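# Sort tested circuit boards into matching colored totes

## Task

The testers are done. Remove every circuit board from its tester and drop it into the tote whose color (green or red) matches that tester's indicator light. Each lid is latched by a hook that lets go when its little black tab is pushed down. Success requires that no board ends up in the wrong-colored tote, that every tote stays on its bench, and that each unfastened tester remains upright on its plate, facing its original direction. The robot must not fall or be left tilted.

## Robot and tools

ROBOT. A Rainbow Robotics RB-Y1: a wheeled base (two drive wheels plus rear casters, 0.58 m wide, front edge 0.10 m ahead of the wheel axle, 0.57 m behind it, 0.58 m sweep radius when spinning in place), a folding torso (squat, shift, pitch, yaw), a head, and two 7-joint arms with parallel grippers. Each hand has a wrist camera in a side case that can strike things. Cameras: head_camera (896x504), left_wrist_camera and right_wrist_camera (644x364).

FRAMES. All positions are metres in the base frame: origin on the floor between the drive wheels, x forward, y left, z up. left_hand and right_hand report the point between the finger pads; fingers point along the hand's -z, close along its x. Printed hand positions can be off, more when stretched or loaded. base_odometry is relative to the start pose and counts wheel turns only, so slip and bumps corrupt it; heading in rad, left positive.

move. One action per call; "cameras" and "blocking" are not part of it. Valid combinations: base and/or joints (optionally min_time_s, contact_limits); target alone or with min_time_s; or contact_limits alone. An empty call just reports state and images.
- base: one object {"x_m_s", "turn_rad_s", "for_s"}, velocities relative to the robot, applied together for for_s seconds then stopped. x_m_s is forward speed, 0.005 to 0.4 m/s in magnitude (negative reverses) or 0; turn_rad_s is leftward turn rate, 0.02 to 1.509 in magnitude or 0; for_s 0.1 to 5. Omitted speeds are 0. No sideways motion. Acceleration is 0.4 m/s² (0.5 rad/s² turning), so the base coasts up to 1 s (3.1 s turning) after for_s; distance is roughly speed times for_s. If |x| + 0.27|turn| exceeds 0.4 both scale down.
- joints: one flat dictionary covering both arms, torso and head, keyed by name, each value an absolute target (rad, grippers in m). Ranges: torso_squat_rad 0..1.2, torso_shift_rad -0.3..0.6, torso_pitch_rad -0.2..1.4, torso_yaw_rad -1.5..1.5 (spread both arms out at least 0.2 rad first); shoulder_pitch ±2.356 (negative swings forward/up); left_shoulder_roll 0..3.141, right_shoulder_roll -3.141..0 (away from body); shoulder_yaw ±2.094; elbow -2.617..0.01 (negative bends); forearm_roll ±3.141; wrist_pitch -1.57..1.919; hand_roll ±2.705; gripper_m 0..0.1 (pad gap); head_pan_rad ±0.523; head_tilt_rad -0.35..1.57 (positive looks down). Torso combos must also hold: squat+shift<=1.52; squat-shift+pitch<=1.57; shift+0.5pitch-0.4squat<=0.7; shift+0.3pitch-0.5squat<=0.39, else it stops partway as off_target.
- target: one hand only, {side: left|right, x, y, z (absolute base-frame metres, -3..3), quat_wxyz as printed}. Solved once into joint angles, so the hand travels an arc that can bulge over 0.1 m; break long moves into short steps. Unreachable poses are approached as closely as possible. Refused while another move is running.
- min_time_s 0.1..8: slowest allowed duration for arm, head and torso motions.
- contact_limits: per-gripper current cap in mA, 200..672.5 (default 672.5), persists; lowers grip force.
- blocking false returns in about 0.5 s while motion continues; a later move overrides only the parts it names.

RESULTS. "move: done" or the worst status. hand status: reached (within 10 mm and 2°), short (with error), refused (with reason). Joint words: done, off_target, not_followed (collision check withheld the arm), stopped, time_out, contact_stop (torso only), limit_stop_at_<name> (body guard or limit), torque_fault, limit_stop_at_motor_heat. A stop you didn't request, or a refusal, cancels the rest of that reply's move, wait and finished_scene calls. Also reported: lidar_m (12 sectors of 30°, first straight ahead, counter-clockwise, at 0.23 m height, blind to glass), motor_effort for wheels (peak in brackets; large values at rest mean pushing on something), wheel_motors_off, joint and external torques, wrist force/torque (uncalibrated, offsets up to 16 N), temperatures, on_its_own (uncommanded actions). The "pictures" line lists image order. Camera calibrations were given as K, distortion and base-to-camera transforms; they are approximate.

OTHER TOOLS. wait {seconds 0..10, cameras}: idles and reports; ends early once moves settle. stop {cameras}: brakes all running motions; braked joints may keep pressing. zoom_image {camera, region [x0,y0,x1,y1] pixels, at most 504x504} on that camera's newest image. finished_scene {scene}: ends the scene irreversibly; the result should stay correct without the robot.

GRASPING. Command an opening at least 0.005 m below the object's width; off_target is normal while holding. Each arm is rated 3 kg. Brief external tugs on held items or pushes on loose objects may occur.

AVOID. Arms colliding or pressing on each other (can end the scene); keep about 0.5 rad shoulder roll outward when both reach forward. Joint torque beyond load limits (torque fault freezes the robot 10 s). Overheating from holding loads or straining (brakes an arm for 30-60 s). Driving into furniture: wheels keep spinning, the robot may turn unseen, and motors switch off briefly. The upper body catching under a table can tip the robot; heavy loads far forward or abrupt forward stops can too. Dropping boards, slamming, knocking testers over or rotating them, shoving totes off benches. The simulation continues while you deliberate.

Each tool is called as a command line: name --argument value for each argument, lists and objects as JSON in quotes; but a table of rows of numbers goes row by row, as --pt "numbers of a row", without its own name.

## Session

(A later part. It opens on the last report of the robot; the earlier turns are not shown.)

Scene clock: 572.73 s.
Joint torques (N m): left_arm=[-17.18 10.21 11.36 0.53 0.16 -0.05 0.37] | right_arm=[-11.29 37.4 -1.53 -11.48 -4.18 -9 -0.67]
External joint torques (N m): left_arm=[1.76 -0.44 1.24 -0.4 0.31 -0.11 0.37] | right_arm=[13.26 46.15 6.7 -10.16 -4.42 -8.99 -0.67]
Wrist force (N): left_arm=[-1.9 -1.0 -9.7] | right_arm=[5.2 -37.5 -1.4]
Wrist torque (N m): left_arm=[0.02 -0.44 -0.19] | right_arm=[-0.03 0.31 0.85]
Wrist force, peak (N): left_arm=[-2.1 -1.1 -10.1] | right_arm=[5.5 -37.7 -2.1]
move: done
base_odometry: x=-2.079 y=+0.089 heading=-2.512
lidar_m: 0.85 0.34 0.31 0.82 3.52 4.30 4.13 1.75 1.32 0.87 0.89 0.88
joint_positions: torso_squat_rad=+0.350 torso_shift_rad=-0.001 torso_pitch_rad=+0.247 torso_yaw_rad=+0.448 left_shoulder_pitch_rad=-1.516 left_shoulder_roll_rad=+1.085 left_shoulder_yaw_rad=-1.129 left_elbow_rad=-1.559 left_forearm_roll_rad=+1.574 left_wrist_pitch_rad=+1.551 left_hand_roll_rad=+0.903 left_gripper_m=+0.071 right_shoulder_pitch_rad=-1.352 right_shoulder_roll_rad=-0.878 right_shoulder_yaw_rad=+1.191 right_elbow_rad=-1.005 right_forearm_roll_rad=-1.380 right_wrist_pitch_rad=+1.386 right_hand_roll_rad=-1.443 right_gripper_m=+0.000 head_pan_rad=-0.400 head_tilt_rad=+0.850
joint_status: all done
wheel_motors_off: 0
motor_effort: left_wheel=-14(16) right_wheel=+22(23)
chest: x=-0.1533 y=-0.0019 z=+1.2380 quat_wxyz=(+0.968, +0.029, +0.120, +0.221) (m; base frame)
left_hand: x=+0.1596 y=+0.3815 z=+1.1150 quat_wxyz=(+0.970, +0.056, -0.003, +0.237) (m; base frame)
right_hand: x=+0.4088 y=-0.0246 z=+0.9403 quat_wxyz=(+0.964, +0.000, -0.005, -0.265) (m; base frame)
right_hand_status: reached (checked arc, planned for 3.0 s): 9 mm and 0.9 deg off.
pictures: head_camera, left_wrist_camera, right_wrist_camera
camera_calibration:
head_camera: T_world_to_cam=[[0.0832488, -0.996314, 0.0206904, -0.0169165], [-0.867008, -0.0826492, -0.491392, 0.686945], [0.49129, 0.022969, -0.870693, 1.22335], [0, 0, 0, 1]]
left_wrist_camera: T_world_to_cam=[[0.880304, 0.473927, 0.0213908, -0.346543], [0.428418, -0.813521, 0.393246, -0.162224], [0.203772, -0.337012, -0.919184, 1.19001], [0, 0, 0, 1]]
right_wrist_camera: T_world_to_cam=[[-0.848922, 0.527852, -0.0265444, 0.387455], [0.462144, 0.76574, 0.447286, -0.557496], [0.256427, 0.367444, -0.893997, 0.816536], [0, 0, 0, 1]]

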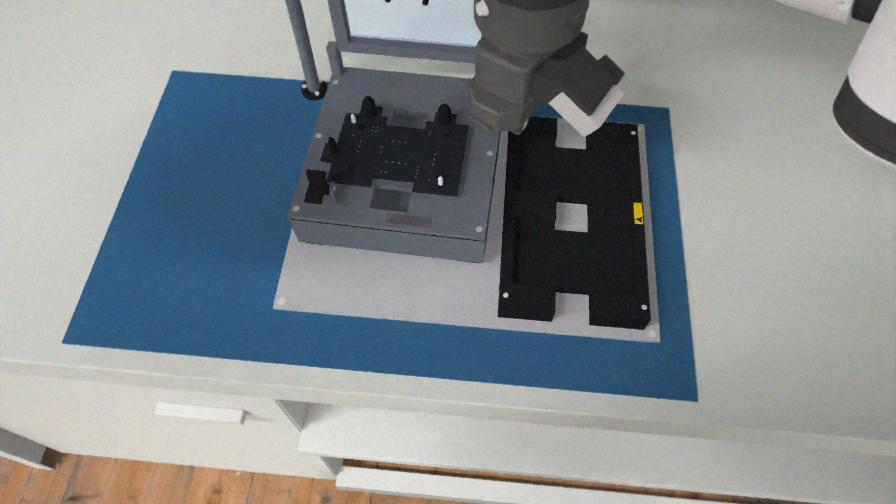

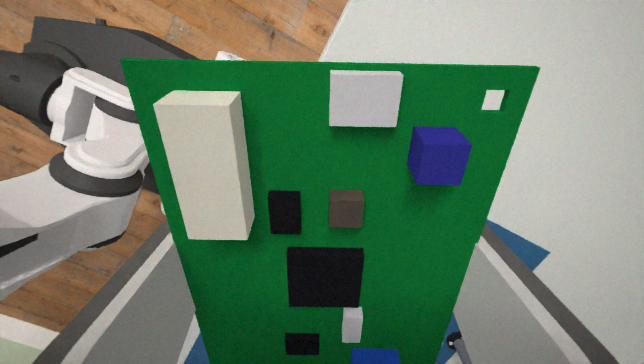

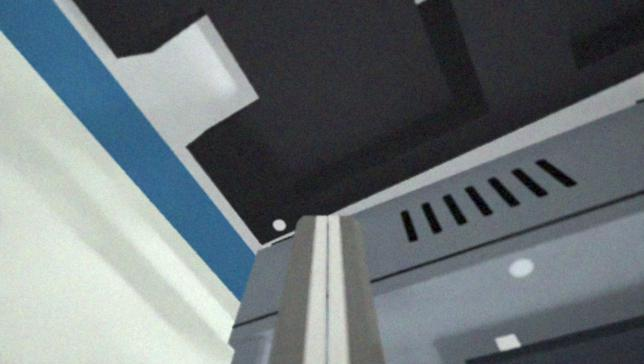

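move --target '{"side":"right","x":0.405,"y":-0.055,"z":0.938,"quat_wxyz":[0.9659,0,0,-0.2588]}' --min_time_s 2 --cameras '[]'

move --target '{"side":"right","x":0.40,"y":-0.07,"z":1.04,"quat_wxyz":[0.9659,0,0,-0.2588]}' --min_time_s 2 --cameras '[]'

move --target '{"side":"right","x":0.25,"y":-0.1,"z":1.10,"quat_wxyz":[0.9659,0,0,-0.2588]}' --min_time_s 2 --cameras '[]'

move --joints '{"right_shoulder_pitch_rad":-0.924,"right_shoulder_roll_rad":-1.856,"right_shoulder_yaw_rad":1.366,"right_elbow_rad":-2.364,"right_forearm_roll_rad":-0.513,"right_wrist_pitch_rad":0.666,"right_hand_roll_rad":-1.47}' --min_time_s 2

Scene clock: 585.93 s.
Wrist force, peak (N): left_arm=[-1.9 -0.7 -10.3] | right_arm=[9.9 -37.9 -4.6]
move: done
joint_status: all done
wheel_motors_off: 0
motor_effort: left_wheel=-6(16) right_wheel=+9(23)
right_hand_status: reached (checked arc, planned for 2.0 s): 5 mm and 0.4 deg off.
pictures: none

Scene clock: 588.27 s.
Wrist force, peak (N): left_arm=[-1.9 -1.0 -10.1] | right_arm=[2.1 10.8 -13.7]
move: done
joint_status: all done
wheel_motors_off: 0
motor_effort: left_wheel=-6(7) right_wheel=+6(10)
right_hand_status: reached (checked arc, planned for 2.0 s): 1 mm and 0.1 deg off.
pictures: none

Scene clock: 590.60 s.
Wrist force, peak (N): left_arm=[-1.9 -1.1 -10.1] | right_arm=[2.2 11.0 -13.5]
move: done
joint_status: all done
wheel_motors_off: 0
motor_effort: left_wheel=-6(7) right_wheel=+8(9)
right_hand_status: reached (checked arc, planned for 2.0 s): 0 mm and 0.1 deg off.
pictures: none

Scene clock: 592.90 s.
Joint torques (N m): left_arm=[-17.55 10.33 11.24 0.46 0.15 -0.04 0.44] | right_arm=[-7.06 -12.6 -7.22 -2 0.63 -0.42 0.15]
External joint torques (N m): left_arm=[1.39 -0.33 1.12 -0.45 0.3 -0.11 0.44] | right_arm=[1.68 0.09 1.1 -0.13 -0.18 -0.08 0.12]
Wrist force (N): left_arm=[-2.0 -1.2 -9.8] | right_arm=[-1.5 10.4 -12.1]
Wrist torque (N m): left_arm=[0.04 -0.45 -0.18] | right_arm=[-0.09 0.59 0.48]
Wrist force, peak (N): left_arm=[-2.2 -0.9 -10.2] | right_arm=[1.9 11.1 -13.2]
move: done
base_odometry: x=-2.079 y=+0.089 heading=-2.511
lidar_m: 0.85 0.34 0.31 0.82 3.52 4.31 4.12 1.74 1.31 0.88 0.90 0.88
joint_positions: torso_squat_rad=+0.350 torso_shift_rad=+0.000 torso_pitch_rad=+0.250 torso_yaw_rad=+0.450 left_shoulder_pitch_rad=-1.516 left_shoulder_roll_rad=+1.085 left_shoulder_yaw_rad=-1.129 left_elbow_rad=-1.559 left_forearm_roll_rad=+1.574 left_wrist_pitch_rad=+1.551 left_hand_roll_rad=+0.903 left_gripper_m=+0.071 right_shoulder_pitch_rad=-0.924 right_shoulder_roll_rad=-1.856 right_shoulder_yaw_rad=+1.366 right_elbow_rad=-2.364 right_forearm_roll_rad=-0.513 right_wrist_pitch_rad=+0.666 right_hand_roll_rad=-1.470 right_gripper_m=+0.000 head_pan_rad=-0.400 head_tilt_rad=+0.850
joint_status: all done
wheel_motors_off: 0
motor_effort: left_wheel=-5(7) right_wheel=+7(8)
chest: x=-0.1516 y=-0.0007 z=+1.2379 quat_wxyz=(+0.967, +0.028, +0.121, +0.221) (m; base frame)
left_hand: x=+0.1603 y=+0.3831 z=+1.1135 quat_wxyz=(+0.970, +0.055, -0.001, +0.238) (m; base frame)
right_hand: x=+0.2897 y=-0.1504 z=+0.9742 quat_wxyz=(+0.940, +0.111, -0.257, +0.195) (m; base frame)
pictures: head_camera, left_wrist_camera, right_wrist_camera
camera_calibration:
head_camera: T_world_to_cam=[[0.0850125, -0.996144, 0.0216955, -0.0168713], [-0.868362, -0.0847497, -0.488636, 0.68483], [0.48859, 0.0227006, -0.872218, 1.22383], [0, 0, 0, 1]]
left_wrist_camera: T_world_to_cam=[[0.879558, 0.475447, 0.0181022, -0.344635], [0.430998, -0.812291, 0.392968, -0.161211], [0.20154, -0.337836, -0.919374, 1.18981], [0, 0, 0, 1]]
right_wrist_camera: T_world_to_cam=[[-0.793144, -0.285629, -0.537901, 0.713304], [-0.566123, 0.671416, 0.478231, -0.167636], [0.224559, 0.683825, -0.694231, 0.785777], [0, 0, 0, 1]]

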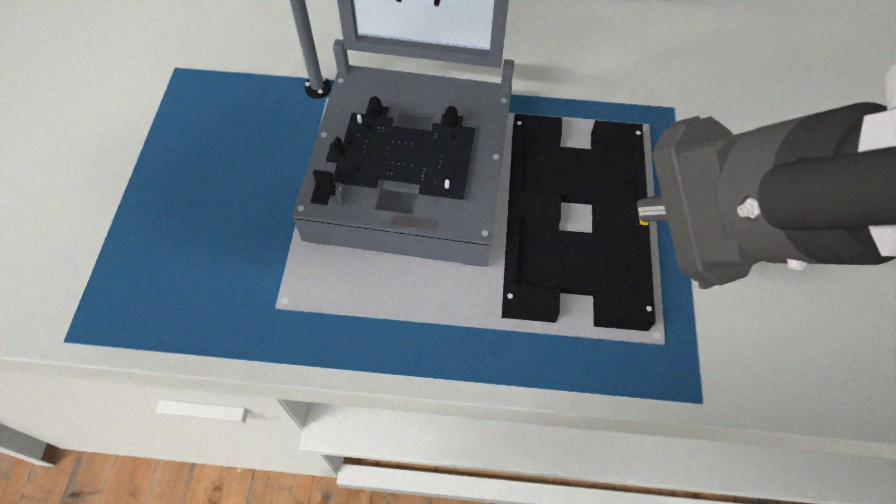

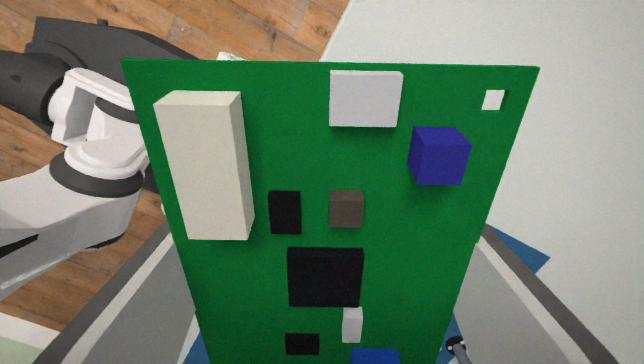

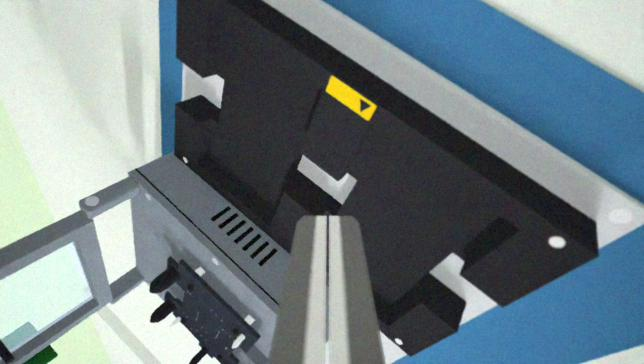

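move --base '{"x_m_s":-0.3,"for_s":2}' --cameras '[]'

move --joints '{"torso_yaw_rad":0,"torso_pitch_rad":0,"head_pan_rad":0,"head_tilt_rad":0.5}' --cameras '[]'

move --base '{"turn_rad_s":0.6,"for_s":4.045}'

Scene clock: 603.43 s.
Wrist force, peak (N): left_arm=[-1.8 -1.2 -10.1] | right_arm=[-1.2 10.6 -12.3]
move: done
base_status: done (sent for 2 of 2 s)
wheel_motors_off: 0
motor_effort: left_wheel=-1(25) right_wheel=+7(29)
pictures: none

Scene clock: 605.10 s.
Wrist force, peak (N): left_arm=[-2.0 -1.0 -10.2] | right_arm=[-1.3 10.8 -12.5]
move: done
joint_status: all done
wheel_motors_off: 0
motor_effort: left_wheel=-4(5) right_wheel=+5(7)
pictures: none

Scene clock: 610.70 s.
Joint torques (N m): left_arm=[-18.71 7.23 11.08 0.98 -0.03 -0.35 0.4] | right_arm=[-8.28 -10.63 -8.47 0.43 0.93 -0.23 0.26]
External joint torques (N m): left_arm=[1.29 -0.32 0.76 -0.51 0.31 0.02 0.41] | right_arm=[1.61 0.94 0.9 0.02 -0.08 -0.08 0.22]
Wrist force (N): left_arm=[-3.1 -0.1 -9.7] | right_arm=[-2.5 10.9 -11.2]
Wrist torque (N m): left_arm=[-0.04 -0.47 -0.18] | right_arm=[-0.10 0.55 0.50]
Wrist force, peak (N): left_arm=[-3.4 0.0 -9.9] | right_arm=[-2.4 11.4 -11.4]
move: done
base_odometry: x=-1.594 y=+0.443 heading=-0.092
lidar_m: 3.91 3.52 2.17 1.38 1.24 1.25 1.14 1.46 0.85 0.98 2.55 3.41
base_status: done (sent for 4.03 of 4.03 s)
joint_positions: torso_squat_rad=+0.350 torso_shift_rad=+0.000 torso_pitch_rad=+0.000 torso_yaw_rad=+0.000 left_shoulder_pitch_rad=-1.516 left_shoulder_roll_rad=+1.085 left_shoulder_yaw_rad=-1.129 left_elbow_rad=-1.559 left_forearm_roll_rad=+1.574 left_wrist_pitch_rad=+1.551 left_hand_roll_rad=+0.903 left_gripper_m=+0.071 right_shoulder_pitch_rad=-0.924 right_shoulder_roll_rad=-1.856 right_shoulder_yaw_rad=+1.366 right_elbow_rad=-2.364 right_forearm_roll_rad=-0.513 right_wrist_pitch_rad=+0.666 right_hand_roll_rad=-1.470 right_gripper_m=+0.000 head_pan_rad=+0.000 head_tilt_rad=+0.500
wheel_motors_off: 0
motor_effort: left_wheel=+1(26) right_wheel=+5(28)
chest: x=-0.2281 y=-0.0007 z=+1.2475 quat_wxyz=(+1.000, +0.000, +0.000, +0.000) (m; base frame)
left_hand: x=+0.2387 y=+0.1999 z=+1.2039 quat_wxyz=(+0.992, -0.003, -0.124, +0.022) (m; base frame)
right_hand: x=+0.1504 y=-0.3501 z=+1.1009 quat_wxyz=(+0.924, +0.001, -0.381, +0.001) (m; base frame)
pictures: head_camera, left_wrist_camera, right_wrist_camera
camera_calibration:
head_camera: T_world_to_cam=[[0.0105448, -0.99876, 0.0486505, -0.0707774], [-0.444181, -0.0482681, -0.894636, 1.26238], [0.895875, -0.0121758, -0.444139, 0.76649], [0, 0, 0, 1]]
left_wrist_camera: T_world_to_cam=[[0.970287, 0.0591685, 0.234609, -0.527251], [-0.0647212, -0.870835, 0.487296, -0.362825], [0.233139, -0.488001, -0.841131, 1.12354], [0, 0, 0, 1]]
right_wrist_camera: T_world_to_cam=[[-0.696766, 0.0195025, -0.717033, 0.903484], [-0.30789, 0.894727, 0.323522, 0.0365859], [0.647859, 0.446187, -0.617411, 0.810125], [0, 0, 0, 1]]

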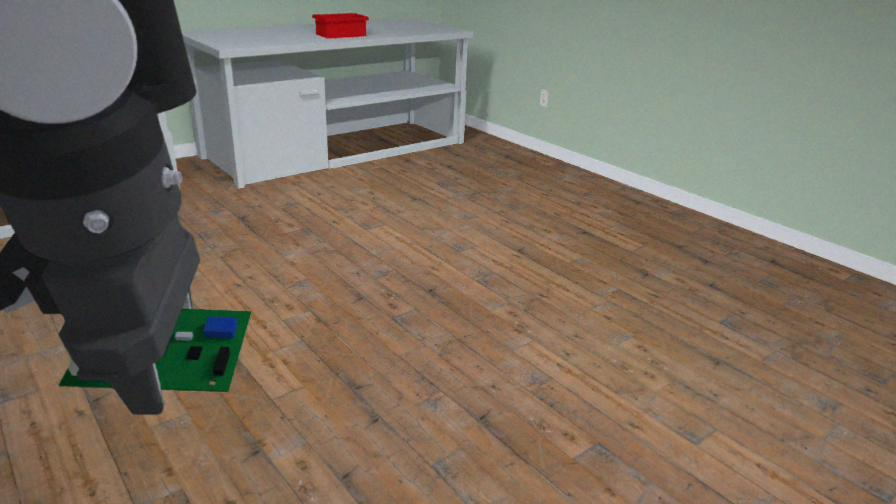

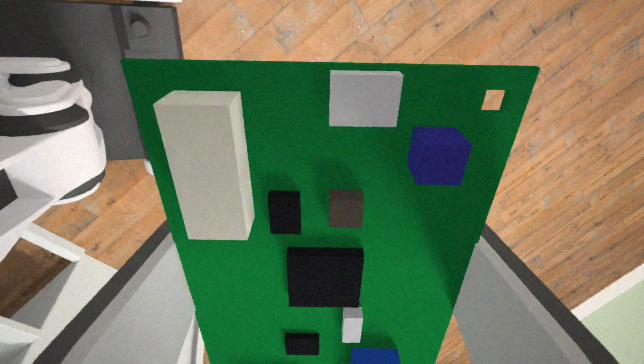

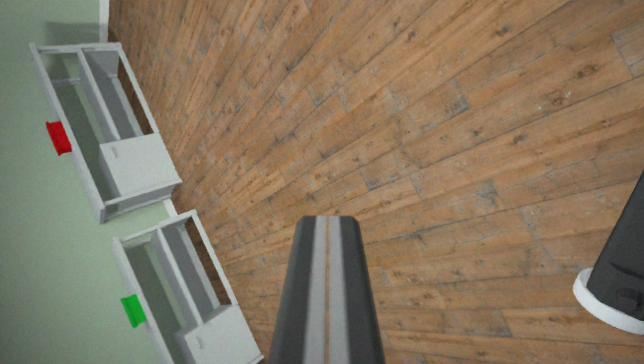

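move --base '{"x_m_s":0.38,"for_s":5}' --cameras '[]'

move --base '{"x_m_s":0.38,"for_s":3.8}' --cameras '[]'

move --base '{"turn_rad_s":0.5,"for_s":1.38}' --joints '{"head_tilt_rad":0.65}'

Scene clock: 621.70 s.
Wrist force, peak (N): left_arm=[-3.5 -0.4 -9.9] | right_arm=[-2.4 11.2 -11.5]
move: done
base_status: done (sent for 5 of 5 s)
wheel_motors_off: 0
motor_effort: left_wheel=-1(29) right_wheel=-4(30)
pictures: none

Scene clock: 626.80 s.
Wrist force, peak (N): left_arm=[-3.2 -0.4 -10.0] | right_arm=[-2.5 11.2 -11.7]
move: done
base_status: done (sent for 3.8 of 3.8 s)
wheel_motors_off: 0
motor_effort: left_wheel=-1(27) right_wheel=-4(18)
pictures: none

Scene clock: 629.47 s.
Joint torques (N m): left_arm=[-18.77 7.37 10.89 1.19 -0.06 -0.4 0.41] | right_arm=[-8.36 -10.59 -8.59 0.52 0.83 -0.24 0.25]
External joint torques (N m): left_arm=[1.23 -0.18 0.57 -0.3 0.29 -0.02 0.43] | right_arm=[1.53 0.98 0.77 0.12 -0.19 -0.09 0.21]
Wrist force (N): left_arm=[-3.1 -0.3 -9.6] | right_arm=[-2.5 11.0 -11.4]
Wrist torque (N m): left_arm=[-0.01 -0.46 -0.18] | right_arm=[-0.11 0.56 0.49]
Wrist force, peak (N): left_arm=[-3.0 -0.2 -10.0] | right_arm=[-2.6 11.0 -11.7]
move: done
base_odometry: x=+1.736 y=+0.138 heading=+0.592
lidar_m: 1.00 1.00 1.54 3.35 3.49 3.54 3.43 1.81 1.32 1.26 1.31 1.26
base_status: done (sent for 1.37 of 1.37 s)
joint_positions: torso_squat_rad=+0.350 torso_shift_rad=+0.000 torso_pitch_rad=+0.000 torso_yaw_rad=+0.000 left_shoulder_pitch_rad=-1.516 left_shoulder_roll_rad=+1.085 left_shoulder_yaw_rad=-1.129 left_elbow_rad=-1.559 left_forearm_roll_rad=+1.574 left_wrist_pitch_rad=+1.551 left_hand_roll_rad=+0.903 left_gripper_m=+0.071 right_shoulder_pitch_rad=-0.924 right_shoulder_roll_rad=-1.856 right_shoulder_yaw_rad=+1.366 right_elbow_rad=-2.364 right_forearm_roll_rad=-0.513 right_wrist_pitch_rad=+0.666 right_hand_roll_rad=-1.470 right_gripper_m=+0.000 head_pan_rad=+0.000 head_tilt_rad=+0.650
joint_status: all done
wheel_motors_off: 0
motor_effort: left_wheel=-1(29) right_wheel=+1(26)
chest: x=-0.2280 y=-0.0007 z=+1.2475 quat_wxyz=(+1.000, +0.000, +0.000, +0.000) (m; base frame)
left_hand: x=+0.2388 y=+0.1999 z=+1.2038 quat_wxyz=(+0.992, -0.003, -0.124, +0.022) (m; base frame)
right_hand: x=+0.1505 y=-0.3501 z=+1.1008 quat_wxyz=(+0.924, +0.001, -0.381, +0.001) (m; base frame)
pictures: head_camera, left_wrist_camera, right_wrist_camera
camera_calibration:
head_camera: T_world_to_cam=[[0.0178378, -0.998758, 0.0465132, -0.0661821], [-0.572963, -0.0483354, -0.818155, 1.12518], [0.819387, -0.0120562, -0.573113, 0.937342], [0, 0, 0, 1]]
left_wrist_camera: T_world_to_cam=[[0.970326, 0.0591389, 0.234455, -0.527108], [-0.0646744, -0.870825, 0.48732, -0.36284], [0.232989, -0.488023, -0.84116, 1.12354], [0, 0, 0, 1]]
right_wrist_camera: T_world_to_cam=[[-0.696879, 0.0194969, -0.716924, 0.903372], [-0.307847, 0.894724, 0.323572, 0.0365517], [0.647758, 0.446194, -0.617512, 0.810189], [0, 0, 0, 1]]

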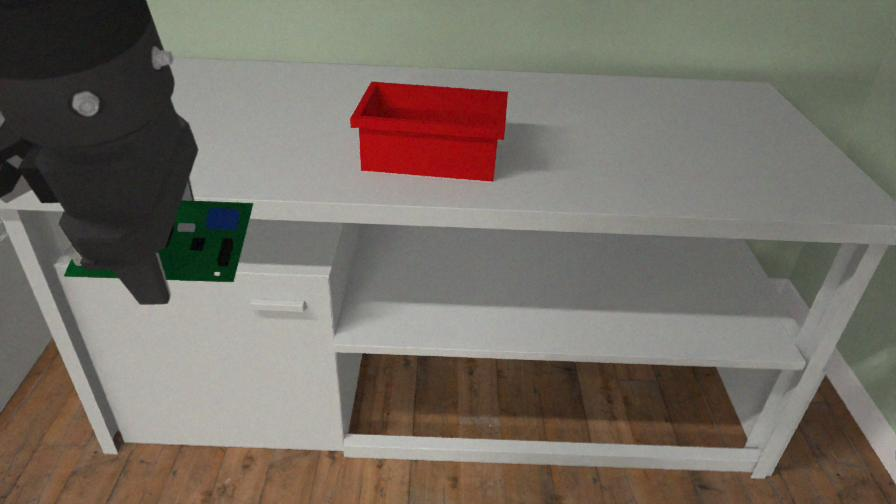

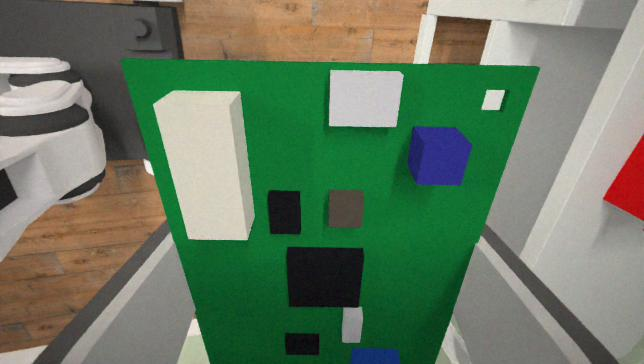

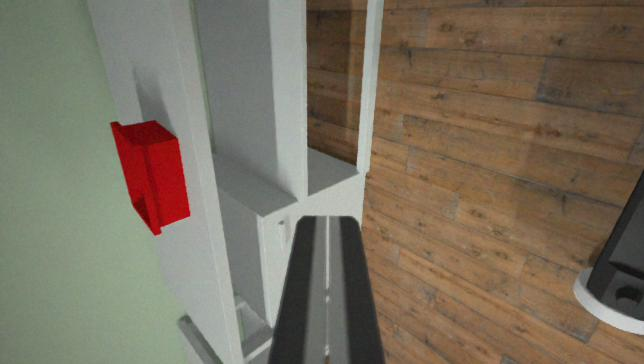

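move --base '{"turn_rad_s":-0.1,"for_s":0.8}' --joints '{"torso_pitch_rad":0.25}' --cameras '[]'

move --joints '{"torso_pitch_rad":0.45,"head_tilt_rad":0.55}' --cameras '[]'

move --target '{"side":"left","x":0.28,"y":0.14,"z":1.12,"quat_wxyz":[0.9998,0,0,0.022]}' --min_time_s 3

Scene clock: 649.70 s.
Wrist force, peak (N): left_arm=[-3.2 -0.1 -10.0] | right_arm=[-1.1 11.3 -12.7]
move: done
base_status: done (sent for 0.8 of 0.8 s)
joint_status: all done
wheel_motors_off: 0
motor_effort: left_wheel=-1(18) right_wheel=-3(16)
pictures: none

Scene clock: 651.13 s.
Wrist force, peak (N): left_arm=[-1.6 -0.5 -9.9] | right_arm=[-0.6 11.3 -13.2]
move: done
joint_status: all done
wheel_motors_off: 0
motor_effort: left_wheel=-1(2) right_wheel=-4(7)
pictures: none

Scene clock: 654.47 s.
Joint torques (N m): left_arm=[-17.21 7.84 11.22 0.22 0.38 0.3 0.35] | right_arm=[-5.22 -14.07 -5.7 -2 0.34 -0.18 0.26]
External joint torques (N m): left_arm=[-0.06 1.03 1.24 -0.56 0.33 0.34 0.35] | right_arm=[1.27 0.99 0.57 0.11 -0.21 -0.11 0.24]
Wrist force (N): left_arm=[-2.0 -0.2 -10.0] | right_arm=[0.1 10.8 -12.8]
Wrist torque (N m): left_arm=[-0.04 -0.44 -0.20] | right_arm=[-0.09 0.71 0.51]
Wrist force, peak (N): left_arm=[-1.7 -0.2 -10.2] | right_arm=[0.0 11.0 -13.1]
move: done
base_odometry: x=+1.736 y=+0.138 heading=+0.512
lidar_m: 1.37 1.00 1.26 2.69 3.44 3.55 3.45 1.98 1.35 1.26 1.28 1.26
joint_positions: torso_squat_rad=+0.350 torso_shift_rad=+0.000 torso_pitch_rad=+0.450 torso_yaw_rad=+0.000 left_shoulder_pitch_rad=-1.776 left_shoulder_roll_rad=+1.163 left_shoulder_yaw_rad=-0.981 left_elbow_rad=-1.936 left_forearm_roll_rad=+1.684 left_wrist_pitch_rad=+1.722 left_hand_roll_rad=+1.303 left_gripper_m=+0.071 right_shoulder_pitch_rad=-0.924 right_shoulder_roll_rad=-1.856 right_shoulder_yaw_rad=+1.366 right_elbow_rad=-2.364 right_forearm_roll_rad=-0.513 right_wrist_pitch_rad=+0.666 right_hand_roll_rad=-1.470 right_gripper_m=+0.000 head_pan_rad=+0.000 head_tilt_rad=+0.550
joint_status: all done
wheel_motors_off: 0
motor_effort: left_wheel=-2(2) right_wheel=-5(7)
chest: x=-0.0934 y=-0.0007 z=+1.2167 quat_wxyz=(+0.975, +0.000, +0.223, +0.000) (m; base frame)
left_hand: x=+0.2799 y=+0.1400 z=+1.1198 quat_wxyz=(+1.000, +0.000, +0.000, +0.022) (m; base frame)
left_hand_status: reached (checked arc, planned for 3.0 s): 0 mm and 0.0 deg off.
right_hand: x=+0.1837 y=-0.3499 z=+0.9200 quat_wxyz=(+0.986, +0.001, -0.166, +0.001) (m; base frame)
pictures: head_camera, left_wrist_camera, right_wrist_camera
camera_calibration:
head_camera: T_world_to_cam=[[0.0329249, -0.998751, 0.0375726, -0.055019], [-0.818771, -0.0485125, -0.572067, 0.863479], [0.573176, -0.0119281, -0.819346, 1.06791], [0, 0, 0, 1]]
left_wrist_camera: T_world_to_cam=[[0.998166, 0.0591839, -0.0127074, -0.274818], [0.0578417, -0.870644, 0.488501, -0.407121], [0.0178477, -0.48834, -0.872471, 1.1094], [0, 0, 0, 1]]
right_wrist_camera: T_world_to_cam=[[-0.939357, 0.0192427, -0.342399, 0.496738], [-0.13669, 0.894678, 0.425284, -0.0198561], [0.314521, 0.446296, -0.837793, 0.940858], [0, 0, 0, 1]]

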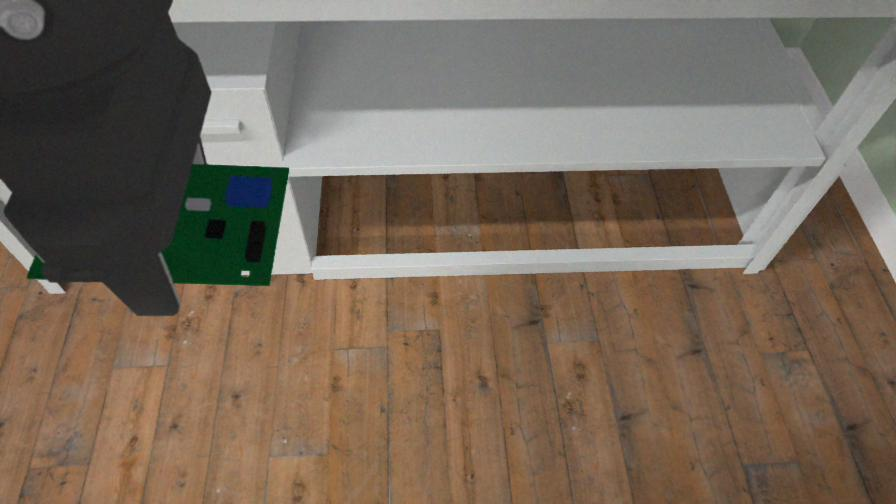

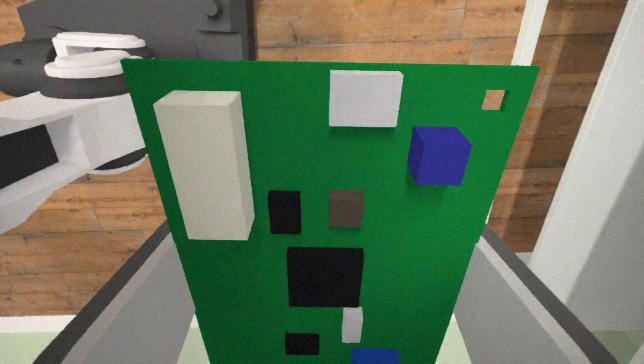

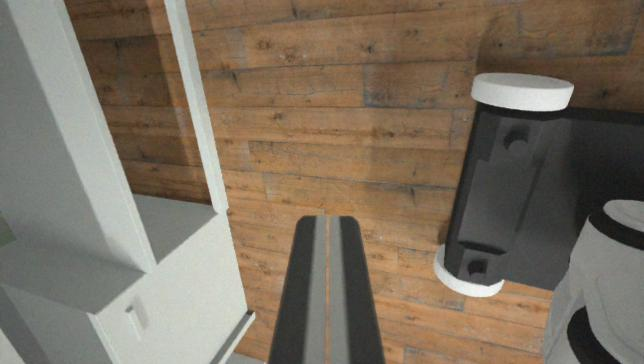

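move --base '{"x_m_s":0.2,"for_s":2.5}'

Scene clock: 660.53 s.
Joint torques (N m): left_arm=[-16.48 7.47 10.75 0.6 0.26 0.16 0.48] | right_arm=[-4.91 -14.08 -5.98 -1.8 0.33 -0.17 0.23]
External joint torques (N m): left_arm=[0.67 0.67 0.77 -0.19 0.21 0.2 0.48] | right_arm=[1.58 0.97 0.29 0.3 -0.22 -0.1 0.21]
Wrist force (N): left_arm=[-1.8 -0.1 -9.9] | right_arm=[-0.1 10.8 -12.5]
Wrist torque (N m): left_arm=[-0.04 -0.41 -0.19] | right_arm=[-0.09 0.71 0.51]
Wrist force, peak (N): left_arm=[-1.6 -0.1 -10.2] | right_arm=[0.5 11.2 -13.2]
move: done
base_odometry: x=+2.172 y=+0.383 heading=+0.513
lidar_m: 1.12 0.55 0.61 1.34 3.46 4.13 3.92 1.91 1.30 1.21 0.92 1.11
base_status: done (sent for 2.5 of 2.5 s)
joint_positions: torso_squat_rad=+0.350 torso_shift_rad=+0.000 torso_pitch_rad=+0.450 torso_yaw_rad=+0.000 left_shoulder_pitch_rad=-1.776 left_shoulder_roll_rad=+1.163 left_shoulder_yaw_rad=-0.981 left_elbow_rad=-1.936 left_forearm_roll_rad=+1.684 left_wrist_pitch_rad=+1.722 left_hand_roll_rad=+1.303 left_gripper_m=+0.071 right_shoulder_pitch_rad=-0.924 right_shoulder_roll_rad=-1.856 right_shoulder_yaw_rad=+1.366 right_elbow_rad=-2.364 right_forearm_roll_rad=-0.513 right_wrist_pitch_rad=+0.666 right_hand_roll_rad=-1.470 right_gripper_m=+0.000 head_pan_rad=+0.000 head_tilt_rad=+0.550
wheel_motors_off: 0
motor_effort: left_wheel=+3(30) right_wheel=-7(25)
chest: x=-0.0934 y=-0.0007 z=+1.2167 quat_wxyz=(+0.975, +0.000, +0.223, +0.000) (m; base frame)
left_hand: x=+0.2800 y=+0.1399 z=+1.1200 quat_wxyz=(+1.000, +0.000, +0.000, +0.022) (m; base frame)
right_hand: x=+0.1837 y=-0.3499 z=+0.9200 quat_wxyz=(+0.986, +0.001, -0.166, +0.001) (m; base frame)
pictures: head_camera, left_wrist_camera, right_wrist_camera
camera_calibration:
head_camera: T_world_to_cam=[[0.0329214, -0.998751, 0.0375731, -0.0550203], [-0.81876, -0.0485102, -0.572083, 0.863495], [0.573191, -0.0119296, -0.819335, 1.0679], [0, 0, 0, 1]]
left_wrist_camera: T_world_to_cam=[[0.998174, 0.0591197, -0.0124286, -0.275142], [0.057648, -0.870611, 0.488582, -0.40723], [0.0180644, -0.488406, -0.872429, 1.10939], [0, 0, 0, 1]]
right_wrist_camera: T_world_to_cam=[[-0.939361, 0.0192482, -0.34239, 0.496719], [-0.136682, 0.894678, 0.425288, -0.0198642], [0.314514, 0.446297, -0.837794, 0.940867], [0, 0, 0, 1]]

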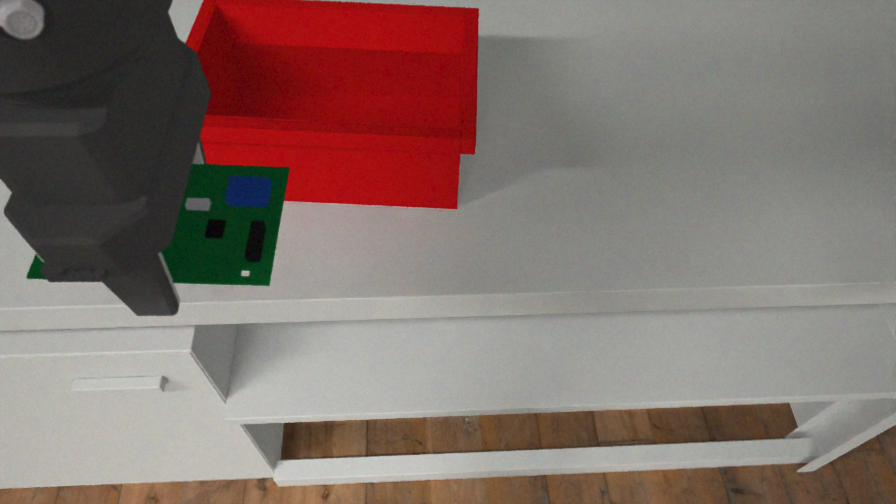

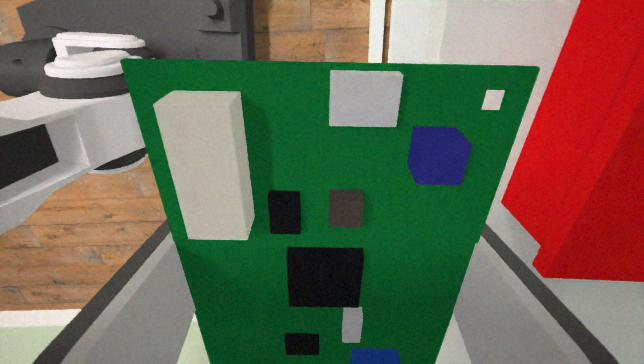

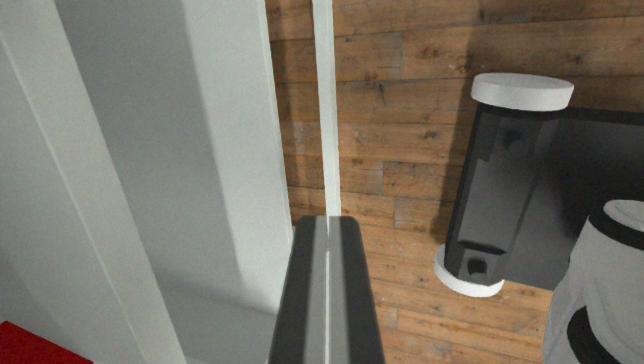

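move --base '{"x_m_s":0.1,"for_s":1.5}' --cameras '[]'

move --target '{"side":"left","x":0.36,"y":0.10,"z":1.12,"quat_wxyz":[0.9998,0,0,0.022]}' --min_time_s 2 --cameras '[]'

move --target '{"side":"left","x":0.43,"y":0.09,"z":1.09,"quat_wxyz":[0.9998,0,0,0.022]}' --min_time_s 2

Scene clock: 674.67 s.
Wrist force, peak (N): left_arm=[-1.6 -0.2 -10.2] | right_arm=[0.1 11.1 -13.3]
move: done
base_status: done (sent for 1.5 of 1.5 s)
wheel_motors_off: 0
motor_effort: left_wheel=+3(28) right_wheel=-7(17)
pictures: none

Scene clock: 677.00 s.
Wrist force, peak (N): left_arm=[-2.2 -0.4 -10.2] | right_arm=[-0.1 10.9 -13.3]
move: done
joint_status: all done
wheel_motors_off: 0
motor_effort: left_wheel=+2(4) right_wheel=-7(9)
left_hand_status: reached (checked arc, planned for 2.0 s): 0 mm and 0.1 deg off.
pictures: none

Scene clock: 679.33 s.
Joint torques (N m): left_arm=[-23.77 6.28 6.31 0.2 0.13 -0.39 -0.17] | right_arm=[-5.17 -13.93 -5.93 -1.76 0.34 -0.18 0.18]
External joint torques (N m): left_arm=[0.48 -1.64 -1.4 1.12 0.11 -0.32 -0.17] | right_arm=[1.32 1.13 0.35 0.34 -0.21 -0.11 0.16]
Wrist force (N): left_arm=[-1.4 -0.1 -10.0] | right_arm=[-0.1 10.9 -12.6]
Wrist torque (N m): left_arm=[-0.01 -0.37 -0.20] | right_arm=[-0.10 0.72 0.49]
Wrist force, peak (N): left_arm=[-1.5 0.1 -10.2] | right_arm=[-0.2 11.1 -13.0]
move: done
base_odometry: x=+2.302 y=+0.457 heading=+0.513
lidar_m: 0.97 0.46 0.43 0.93 3.47 4.29 4.08 1.89 1.30 1.20 0.85 1.04
joint_positions: torso_squat_rad=+0.350 torso_shift_rad=+0.000 torso_pitch_rad=+0.450 torso_yaw_rad=+0.000 left_shoulder_pitch_rad=-1.938 left_shoulder_roll_rad=+0.670 left_shoulder_yaw_rad=-1.093 left_elbow_rad=-0.922 left_forearm_roll_rad=+1.480 left_wrist_pitch_rad=+1.681 left_hand_roll_rad=+0.781 left_gripper_m=+0.071 right_shoulder_pitch_rad=-0.924 right_shoulder_roll_rad=-1.856 right_shoulder_yaw_rad=+1.366 right_elbow_rad=-2.364 right_forearm_roll_rad=-0.513 right_wrist_pitch_rad=+0.666 right_hand_roll_rad=-1.470 right_gripper_m=+0.000 head_pan_rad=+0.000 head_tilt_rad=+0.550
joint_status: all done
wheel_motors_off: 0
motor_effort: left_wheel=+3(5) right_wheel=-6(8)
chest: x=-0.0934 y=-0.0007 z=+1.2167 quat_wxyz=(+0.975, +0.000, +0.223, +0.000) (m; base frame)
left_hand: x=+0.4293 y=+0.0901 z=+1.0901 quat_wxyz=(+1.000, -0.001, -0.003, +0.022) (m; base frame)
left_hand_status: reached (checked arc, planned for 2.0 s): 1 mm and 0.4 deg off.
right_hand: x=+0.1837 y=-0.3499 z=+0.9200 quat_wxyz=(+0.986, +0.001, -0.166, +0.001) (m; base frame)
pictures: head_camera, left_wrist_camera, right_wrist_camera
camera_calibration:
head_camera: T_world_to_cam=[[0.0329212, -0.998751, 0.0375727, -0.0550203], [-0.818774, -0.0485095, -0.572063, 0.863479], [0.573171, -0.0119306, -0.819349, 1.06791], [0, 0, 0, 1]]
left_wrist_camera: T_world_to_cam=[[0.998157, 0.0603326, -0.0065023, -0.428185], [0.0557469, -0.869372, 0.491003, -0.446524], [0.0239706, -0.490461, -0.871134, 1.05254], [0, 0, 0, 1]]
right_wrist_camera: T_world_to_cam=[[-0.939373, 0.0192497, -0.342357, 0.496689], [-0.136666, 0.894677, 0.425295, -0.0198695], [0.314486, 0.446299, -0.837804, 0.940872], [0, 0, 0, 1]]

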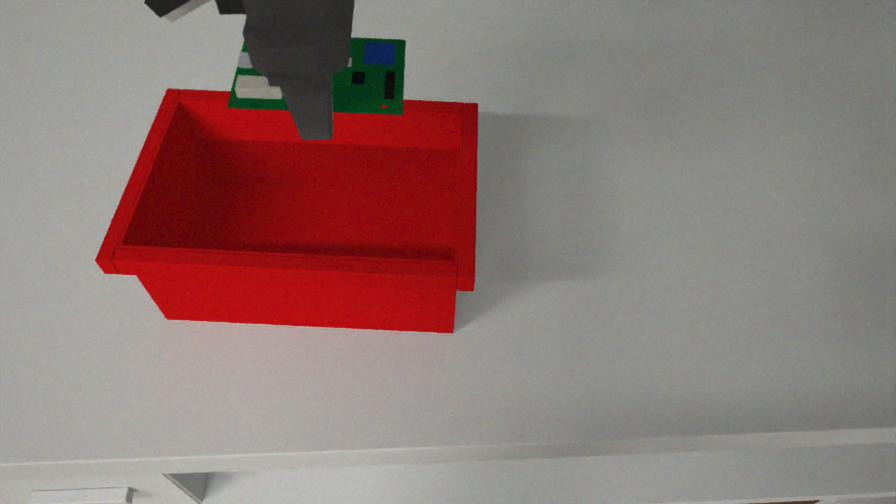

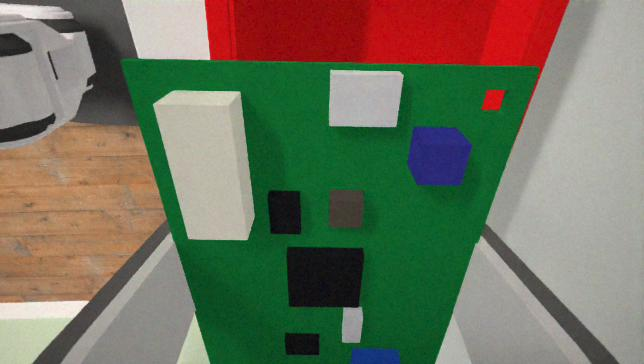

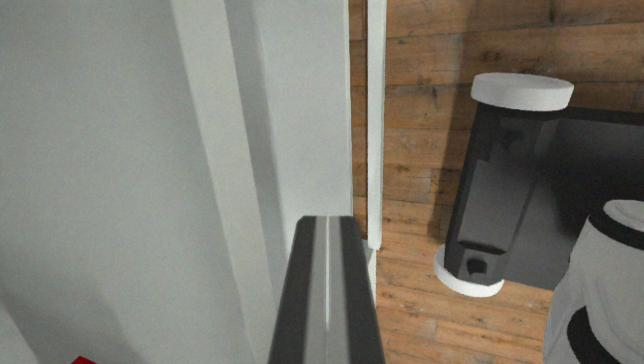

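move --target '{"side":"left","x":0.445,"y":0.105,"z":1.05,"quat_wxyz":[1,0,0,0]}' --min_time_s 2 --cameras '[]'

move --target '{"side":"left","x":0.445,"y":0.105,"z":0.985,"quat_wxyz":[1,0,0,0]}' --min_time_s 2

Scene clock: 689.70 s.
Wrist force, peak (N): left_arm=[-1.5 0.0 -10.2] | right_arm=[-0.2 11.1 -13.1]
move: done
joint_status: all done
wheel_motors_off: 0
motor_effort: left_wheel=+3(5) right_wheel=-7(8)
left_hand_status: reached (checked arc, planned for 2.0 s): 1 mm and 0.3 deg off.
pictures: none

Scene clock: 692.03 s.
Joint torques (N m): left_arm=[-22.45 6.15 4.9 -0.06 0.08 -0.44 -0.3] | right_arm=[-5.15 -13.97 -5.92 -1.67 0.37 -0.07 0.22]
External joint torques (N m): left_arm=[2.28 -1.84 -1.25 1.19 0.06 -0.36 -0.3] | right_arm=[1.34 1.08 0.35 0.43 -0.18 0 0.2]
Wrist force (N): left_arm=[-1.7 -0.1 -9.8] | right_arm=[-0.1 11.0 -12.7]
Wrist torque (N m): left_arm=[-0.03 -0.41 -0.21] | right_arm=[-0.10 0.72 0.51]
Wrist force, peak (N): left_arm=[-1.6 0.1 -10.3] | right_arm=[-0.3 11.1 -13.2]
move: done
base_odometry: x=+2.302 y=+0.457 heading=+0.513
lidar_m: 0.97 0.47 0.43 0.94 3.47 4.29 4.08 1.89 1.29 1.20 0.85 1.03
joint_positions: torso_squat_rad=+0.350 torso_shift_rad=+0.000 torso_pitch_rad=+0.450 torso_yaw_rad=+0.000 left_shoulder_pitch_rad=-1.795 left_shoulder_roll_rad=+0.551 left_shoulder_yaw_rad=-1.147 left_elbow_rad=-0.698 left_forearm_roll_rad=+1.414 left_wrist_pitch_rad=+1.478 left_hand_roll_rad=+0.584 left_gripper_m=+0.071 right_shoulder_pitch_rad=-0.924 right_shoulder_roll_rad=-1.856 right_shoulder_yaw_rad=+1.366 right_elbow_rad=-2.364 right_forearm_roll_rad=-0.513 right_wrist_pitch_rad=+0.666 right_hand_roll_rad=-1.470 right_gripper_m=+0.000 head_pan_rad=+0.000 head_tilt_rad=+0.550
joint_status: all done
wheel_motors_off: 0
motor_effort: left_wheel=+3(5) right_wheel=-6(8)
chest: x=-0.0934 y=-0.0007 z=+1.2167 quat_wxyz=(+0.975, +0.000, +0.223, +0.000) (m; base frame)
left_hand: x=+0.4450 y=+0.1050 z=+0.9853 quat_wxyz=(+1.000, +0.000, -0.001, +0.000) (m; base frame)
left_hand_status: reached (checked arc, planned for 2.0 s): 0 mm and 0.1 deg off.
right_hand: x=+0.1837 y=-0.3499 z=+0.9200 quat_wxyz=(+0.986, +0.001, -0.166, +0.001) (m; base frame)
pictures: head_camera, left_wrist_camera, right_wrist_camera
camera_calibration:
head_camera: T_world_to_cam=[[0.0329212, -0.998751, 0.037573, -0.0550205], [-0.818774, -0.0485097, -0.572063, 0.863479], [0.573171, -0.0119308, -0.819349, 1.06791], [0, 0, 0, 1]]
left_wrist_camera: T_world_to_cam=[[0.999816, 0.0156872, -0.0110047, -0.437098], [0.0190652, -0.872086, 0.488981, -0.364426], [-0.00192631, -0.489101, -0.872225, 0.980662], [0, 0, 0, 1]]
right_wrist_camera: T_world_to_cam=[[-0.939373, 0.0192494, -0.342357, 0.496689], [-0.136667, 0.894677, 0.425295, -0.0198697], [0.314486, 0.446299, -0.837804, 0.940872], [0, 0, 0, 1]]

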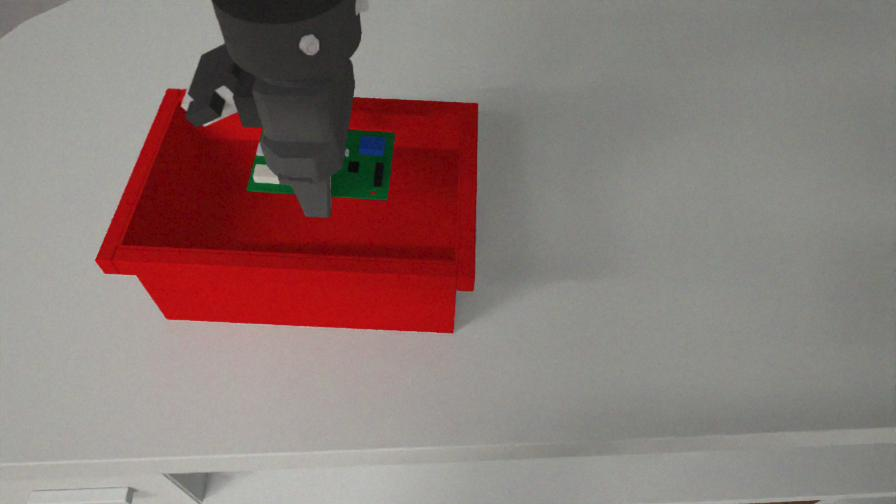

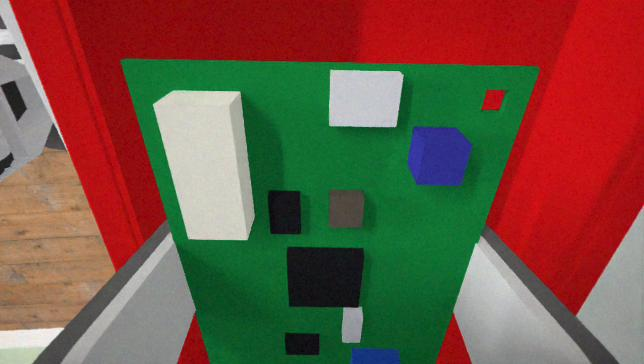

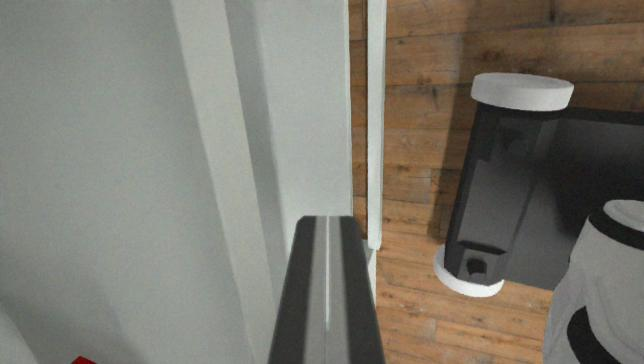

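move --target '{"side":"left","x":0.445,"y":0.105,"z":0.935,"quat_wxyz":[1,0,0,0]}' --min_time_s 2 --cameras '[]'

move --target '{"side":"left","x":0.445,"y":0.105,"z":0.912,"quat_wxyz":[1,0,0,0]}' --min_time_s 2

Scene clock: 701.00 s.
Wrist force, peak (N): left_arm=[-1.5 0.1 -10.3] | right_arm=[0.2 11.0 -13.2]
move: done
joint_status: all done
wheel_motors_off: 0
motor_effort: left_wheel=+4(5) right_wheel=-6(8)
left_hand_status: reached (checked arc, planned for 2.0 s): 0 mm and 0.2 deg off.
pictures: none

Scene clock: 703.33 s.
Joint torques (N m): left_arm=[-22.14 5.59 2.28 -0.15 -0.05 -0.42 -0.23] | right_arm=[-5.01 -13.73 -5.96 -1.78 0.44 -0.17 0.16]
External joint torques (N m): left_arm=[2.46 -1.86 -1.18 1.04 -0.07 -0.32 -0.23] | right_arm=[1.48 1.33 0.31 0.32 -0.12 -0.1 0.14]
Wrist force (N): left_arm=[-1.5 -0.2 -9.4] | right_arm=[-0.2 11.0 -12.9]
Wrist torque (N m): left_arm=[-0.01 -0.36 -0.20] | right_arm=[-0.11 0.68 0.51]
Wrist force, peak (N): left_arm=[-1.7 -0.3 -10.2] | right_arm=[0.0 11.1 -13.0]
move: done
base_odometry: x=+2.302 y=+0.457 heading=+0.513
lidar_m: 0.97 0.47 0.44 0.93 3.47 4.29 4.07 1.89 1.29 1.20 0.85 1.03
joint_positions: torso_squat_rad=+0.350 torso_shift_rad=+0.000 torso_pitch_rad=+0.450 torso_yaw_rad=+0.000 left_shoulder_pitch_rad=-1.729 left_shoulder_roll_rad=+0.369 left_shoulder_yaw_rad=-1.163 left_elbow_rad=-0.374 left_forearm_roll_rad=+1.392 left_wrist_pitch_rad=+1.315 left_hand_roll_rad=+0.422 left_gripper_m=+0.071 right_shoulder_pitch_rad=-0.924 right_shoulder_roll_rad=-1.856 right_shoulder_yaw_rad=+1.366 right_elbow_rad=-2.364 right_forearm_roll_rad=-0.513 right_wrist_pitch_rad=+0.666 right_hand_roll_rad=-1.470 right_gripper_m=+0.000 head_pan_rad=+0.000 head_tilt_rad=+0.550
joint_status: all done
wheel_motors_off: 0
motor_effort: left_wheel=+2(5) right_wheel=-7(9)
chest: x=-0.0934 y=-0.0007 z=+1.2167 quat_wxyz=(+0.975, +0.000, +0.223, +0.000) (m; base frame)
left_hand: x=+0.4445 y=+0.1052 z=+0.9124 quat_wxyz=(+1.000, -0.001, -0.004, +0.000) (m; base frame)
left_hand_status: reached (checked arc, planned for 2.0 s): 1 mm and 0.5 deg off.
right_hand: x=+0.1837 y=-0.3499 z=+0.9200 quat_wxyz=(+0.986, +0.001, -0.166, +0.001) (m; base frame)
pictures: head_camera, left_wrist_camera, right_wrist_camera
camera_calibration:
head_camera: T_world_to_cam=[[0.0329214, -0.998751, 0.0375726, -0.0550201], [-0.818774, -0.0485096, -0.572063, 0.863478], [0.573171, -0.0119304, -0.819349, 1.06791], [0, 0, 0, 1]]
left_wrist_camera: T_world_to_cam=[[0.999865, 0.0158763, -0.00414649, -0.443719], [0.0158712, -0.871556, 0.490038, -0.328191], [0.00416609, -0.490038, -0.871691, 0.914013], [0, 0, 0, 1]]
right_wrist_camera: T_world_to_cam=[[-0.939373, 0.0192492, -0.342357, 0.496689], [-0.136667, 0.894677, 0.425295, -0.0198699], [0.314486, 0.4463, -0.837804, 0.940872], [0, 0, 0, 1]]

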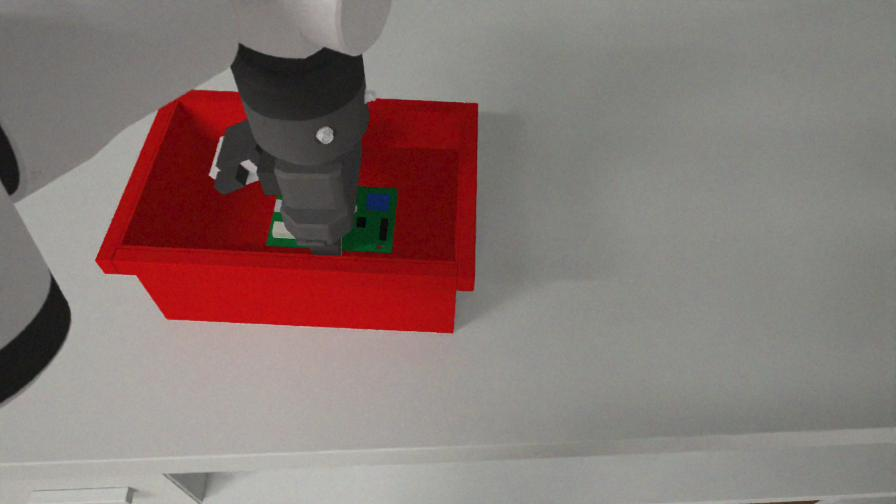

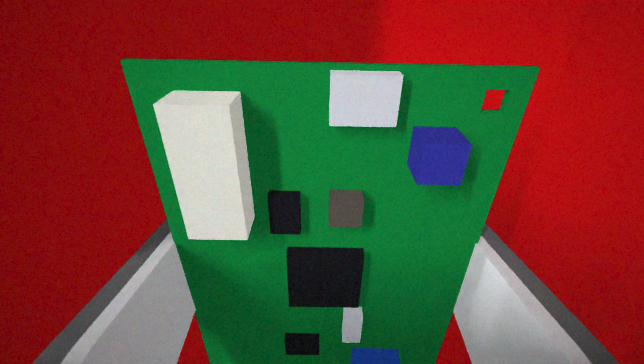

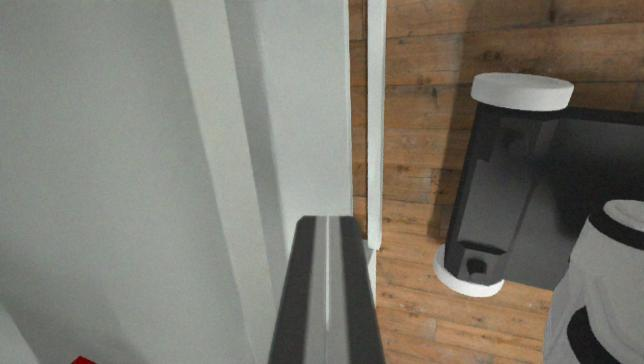

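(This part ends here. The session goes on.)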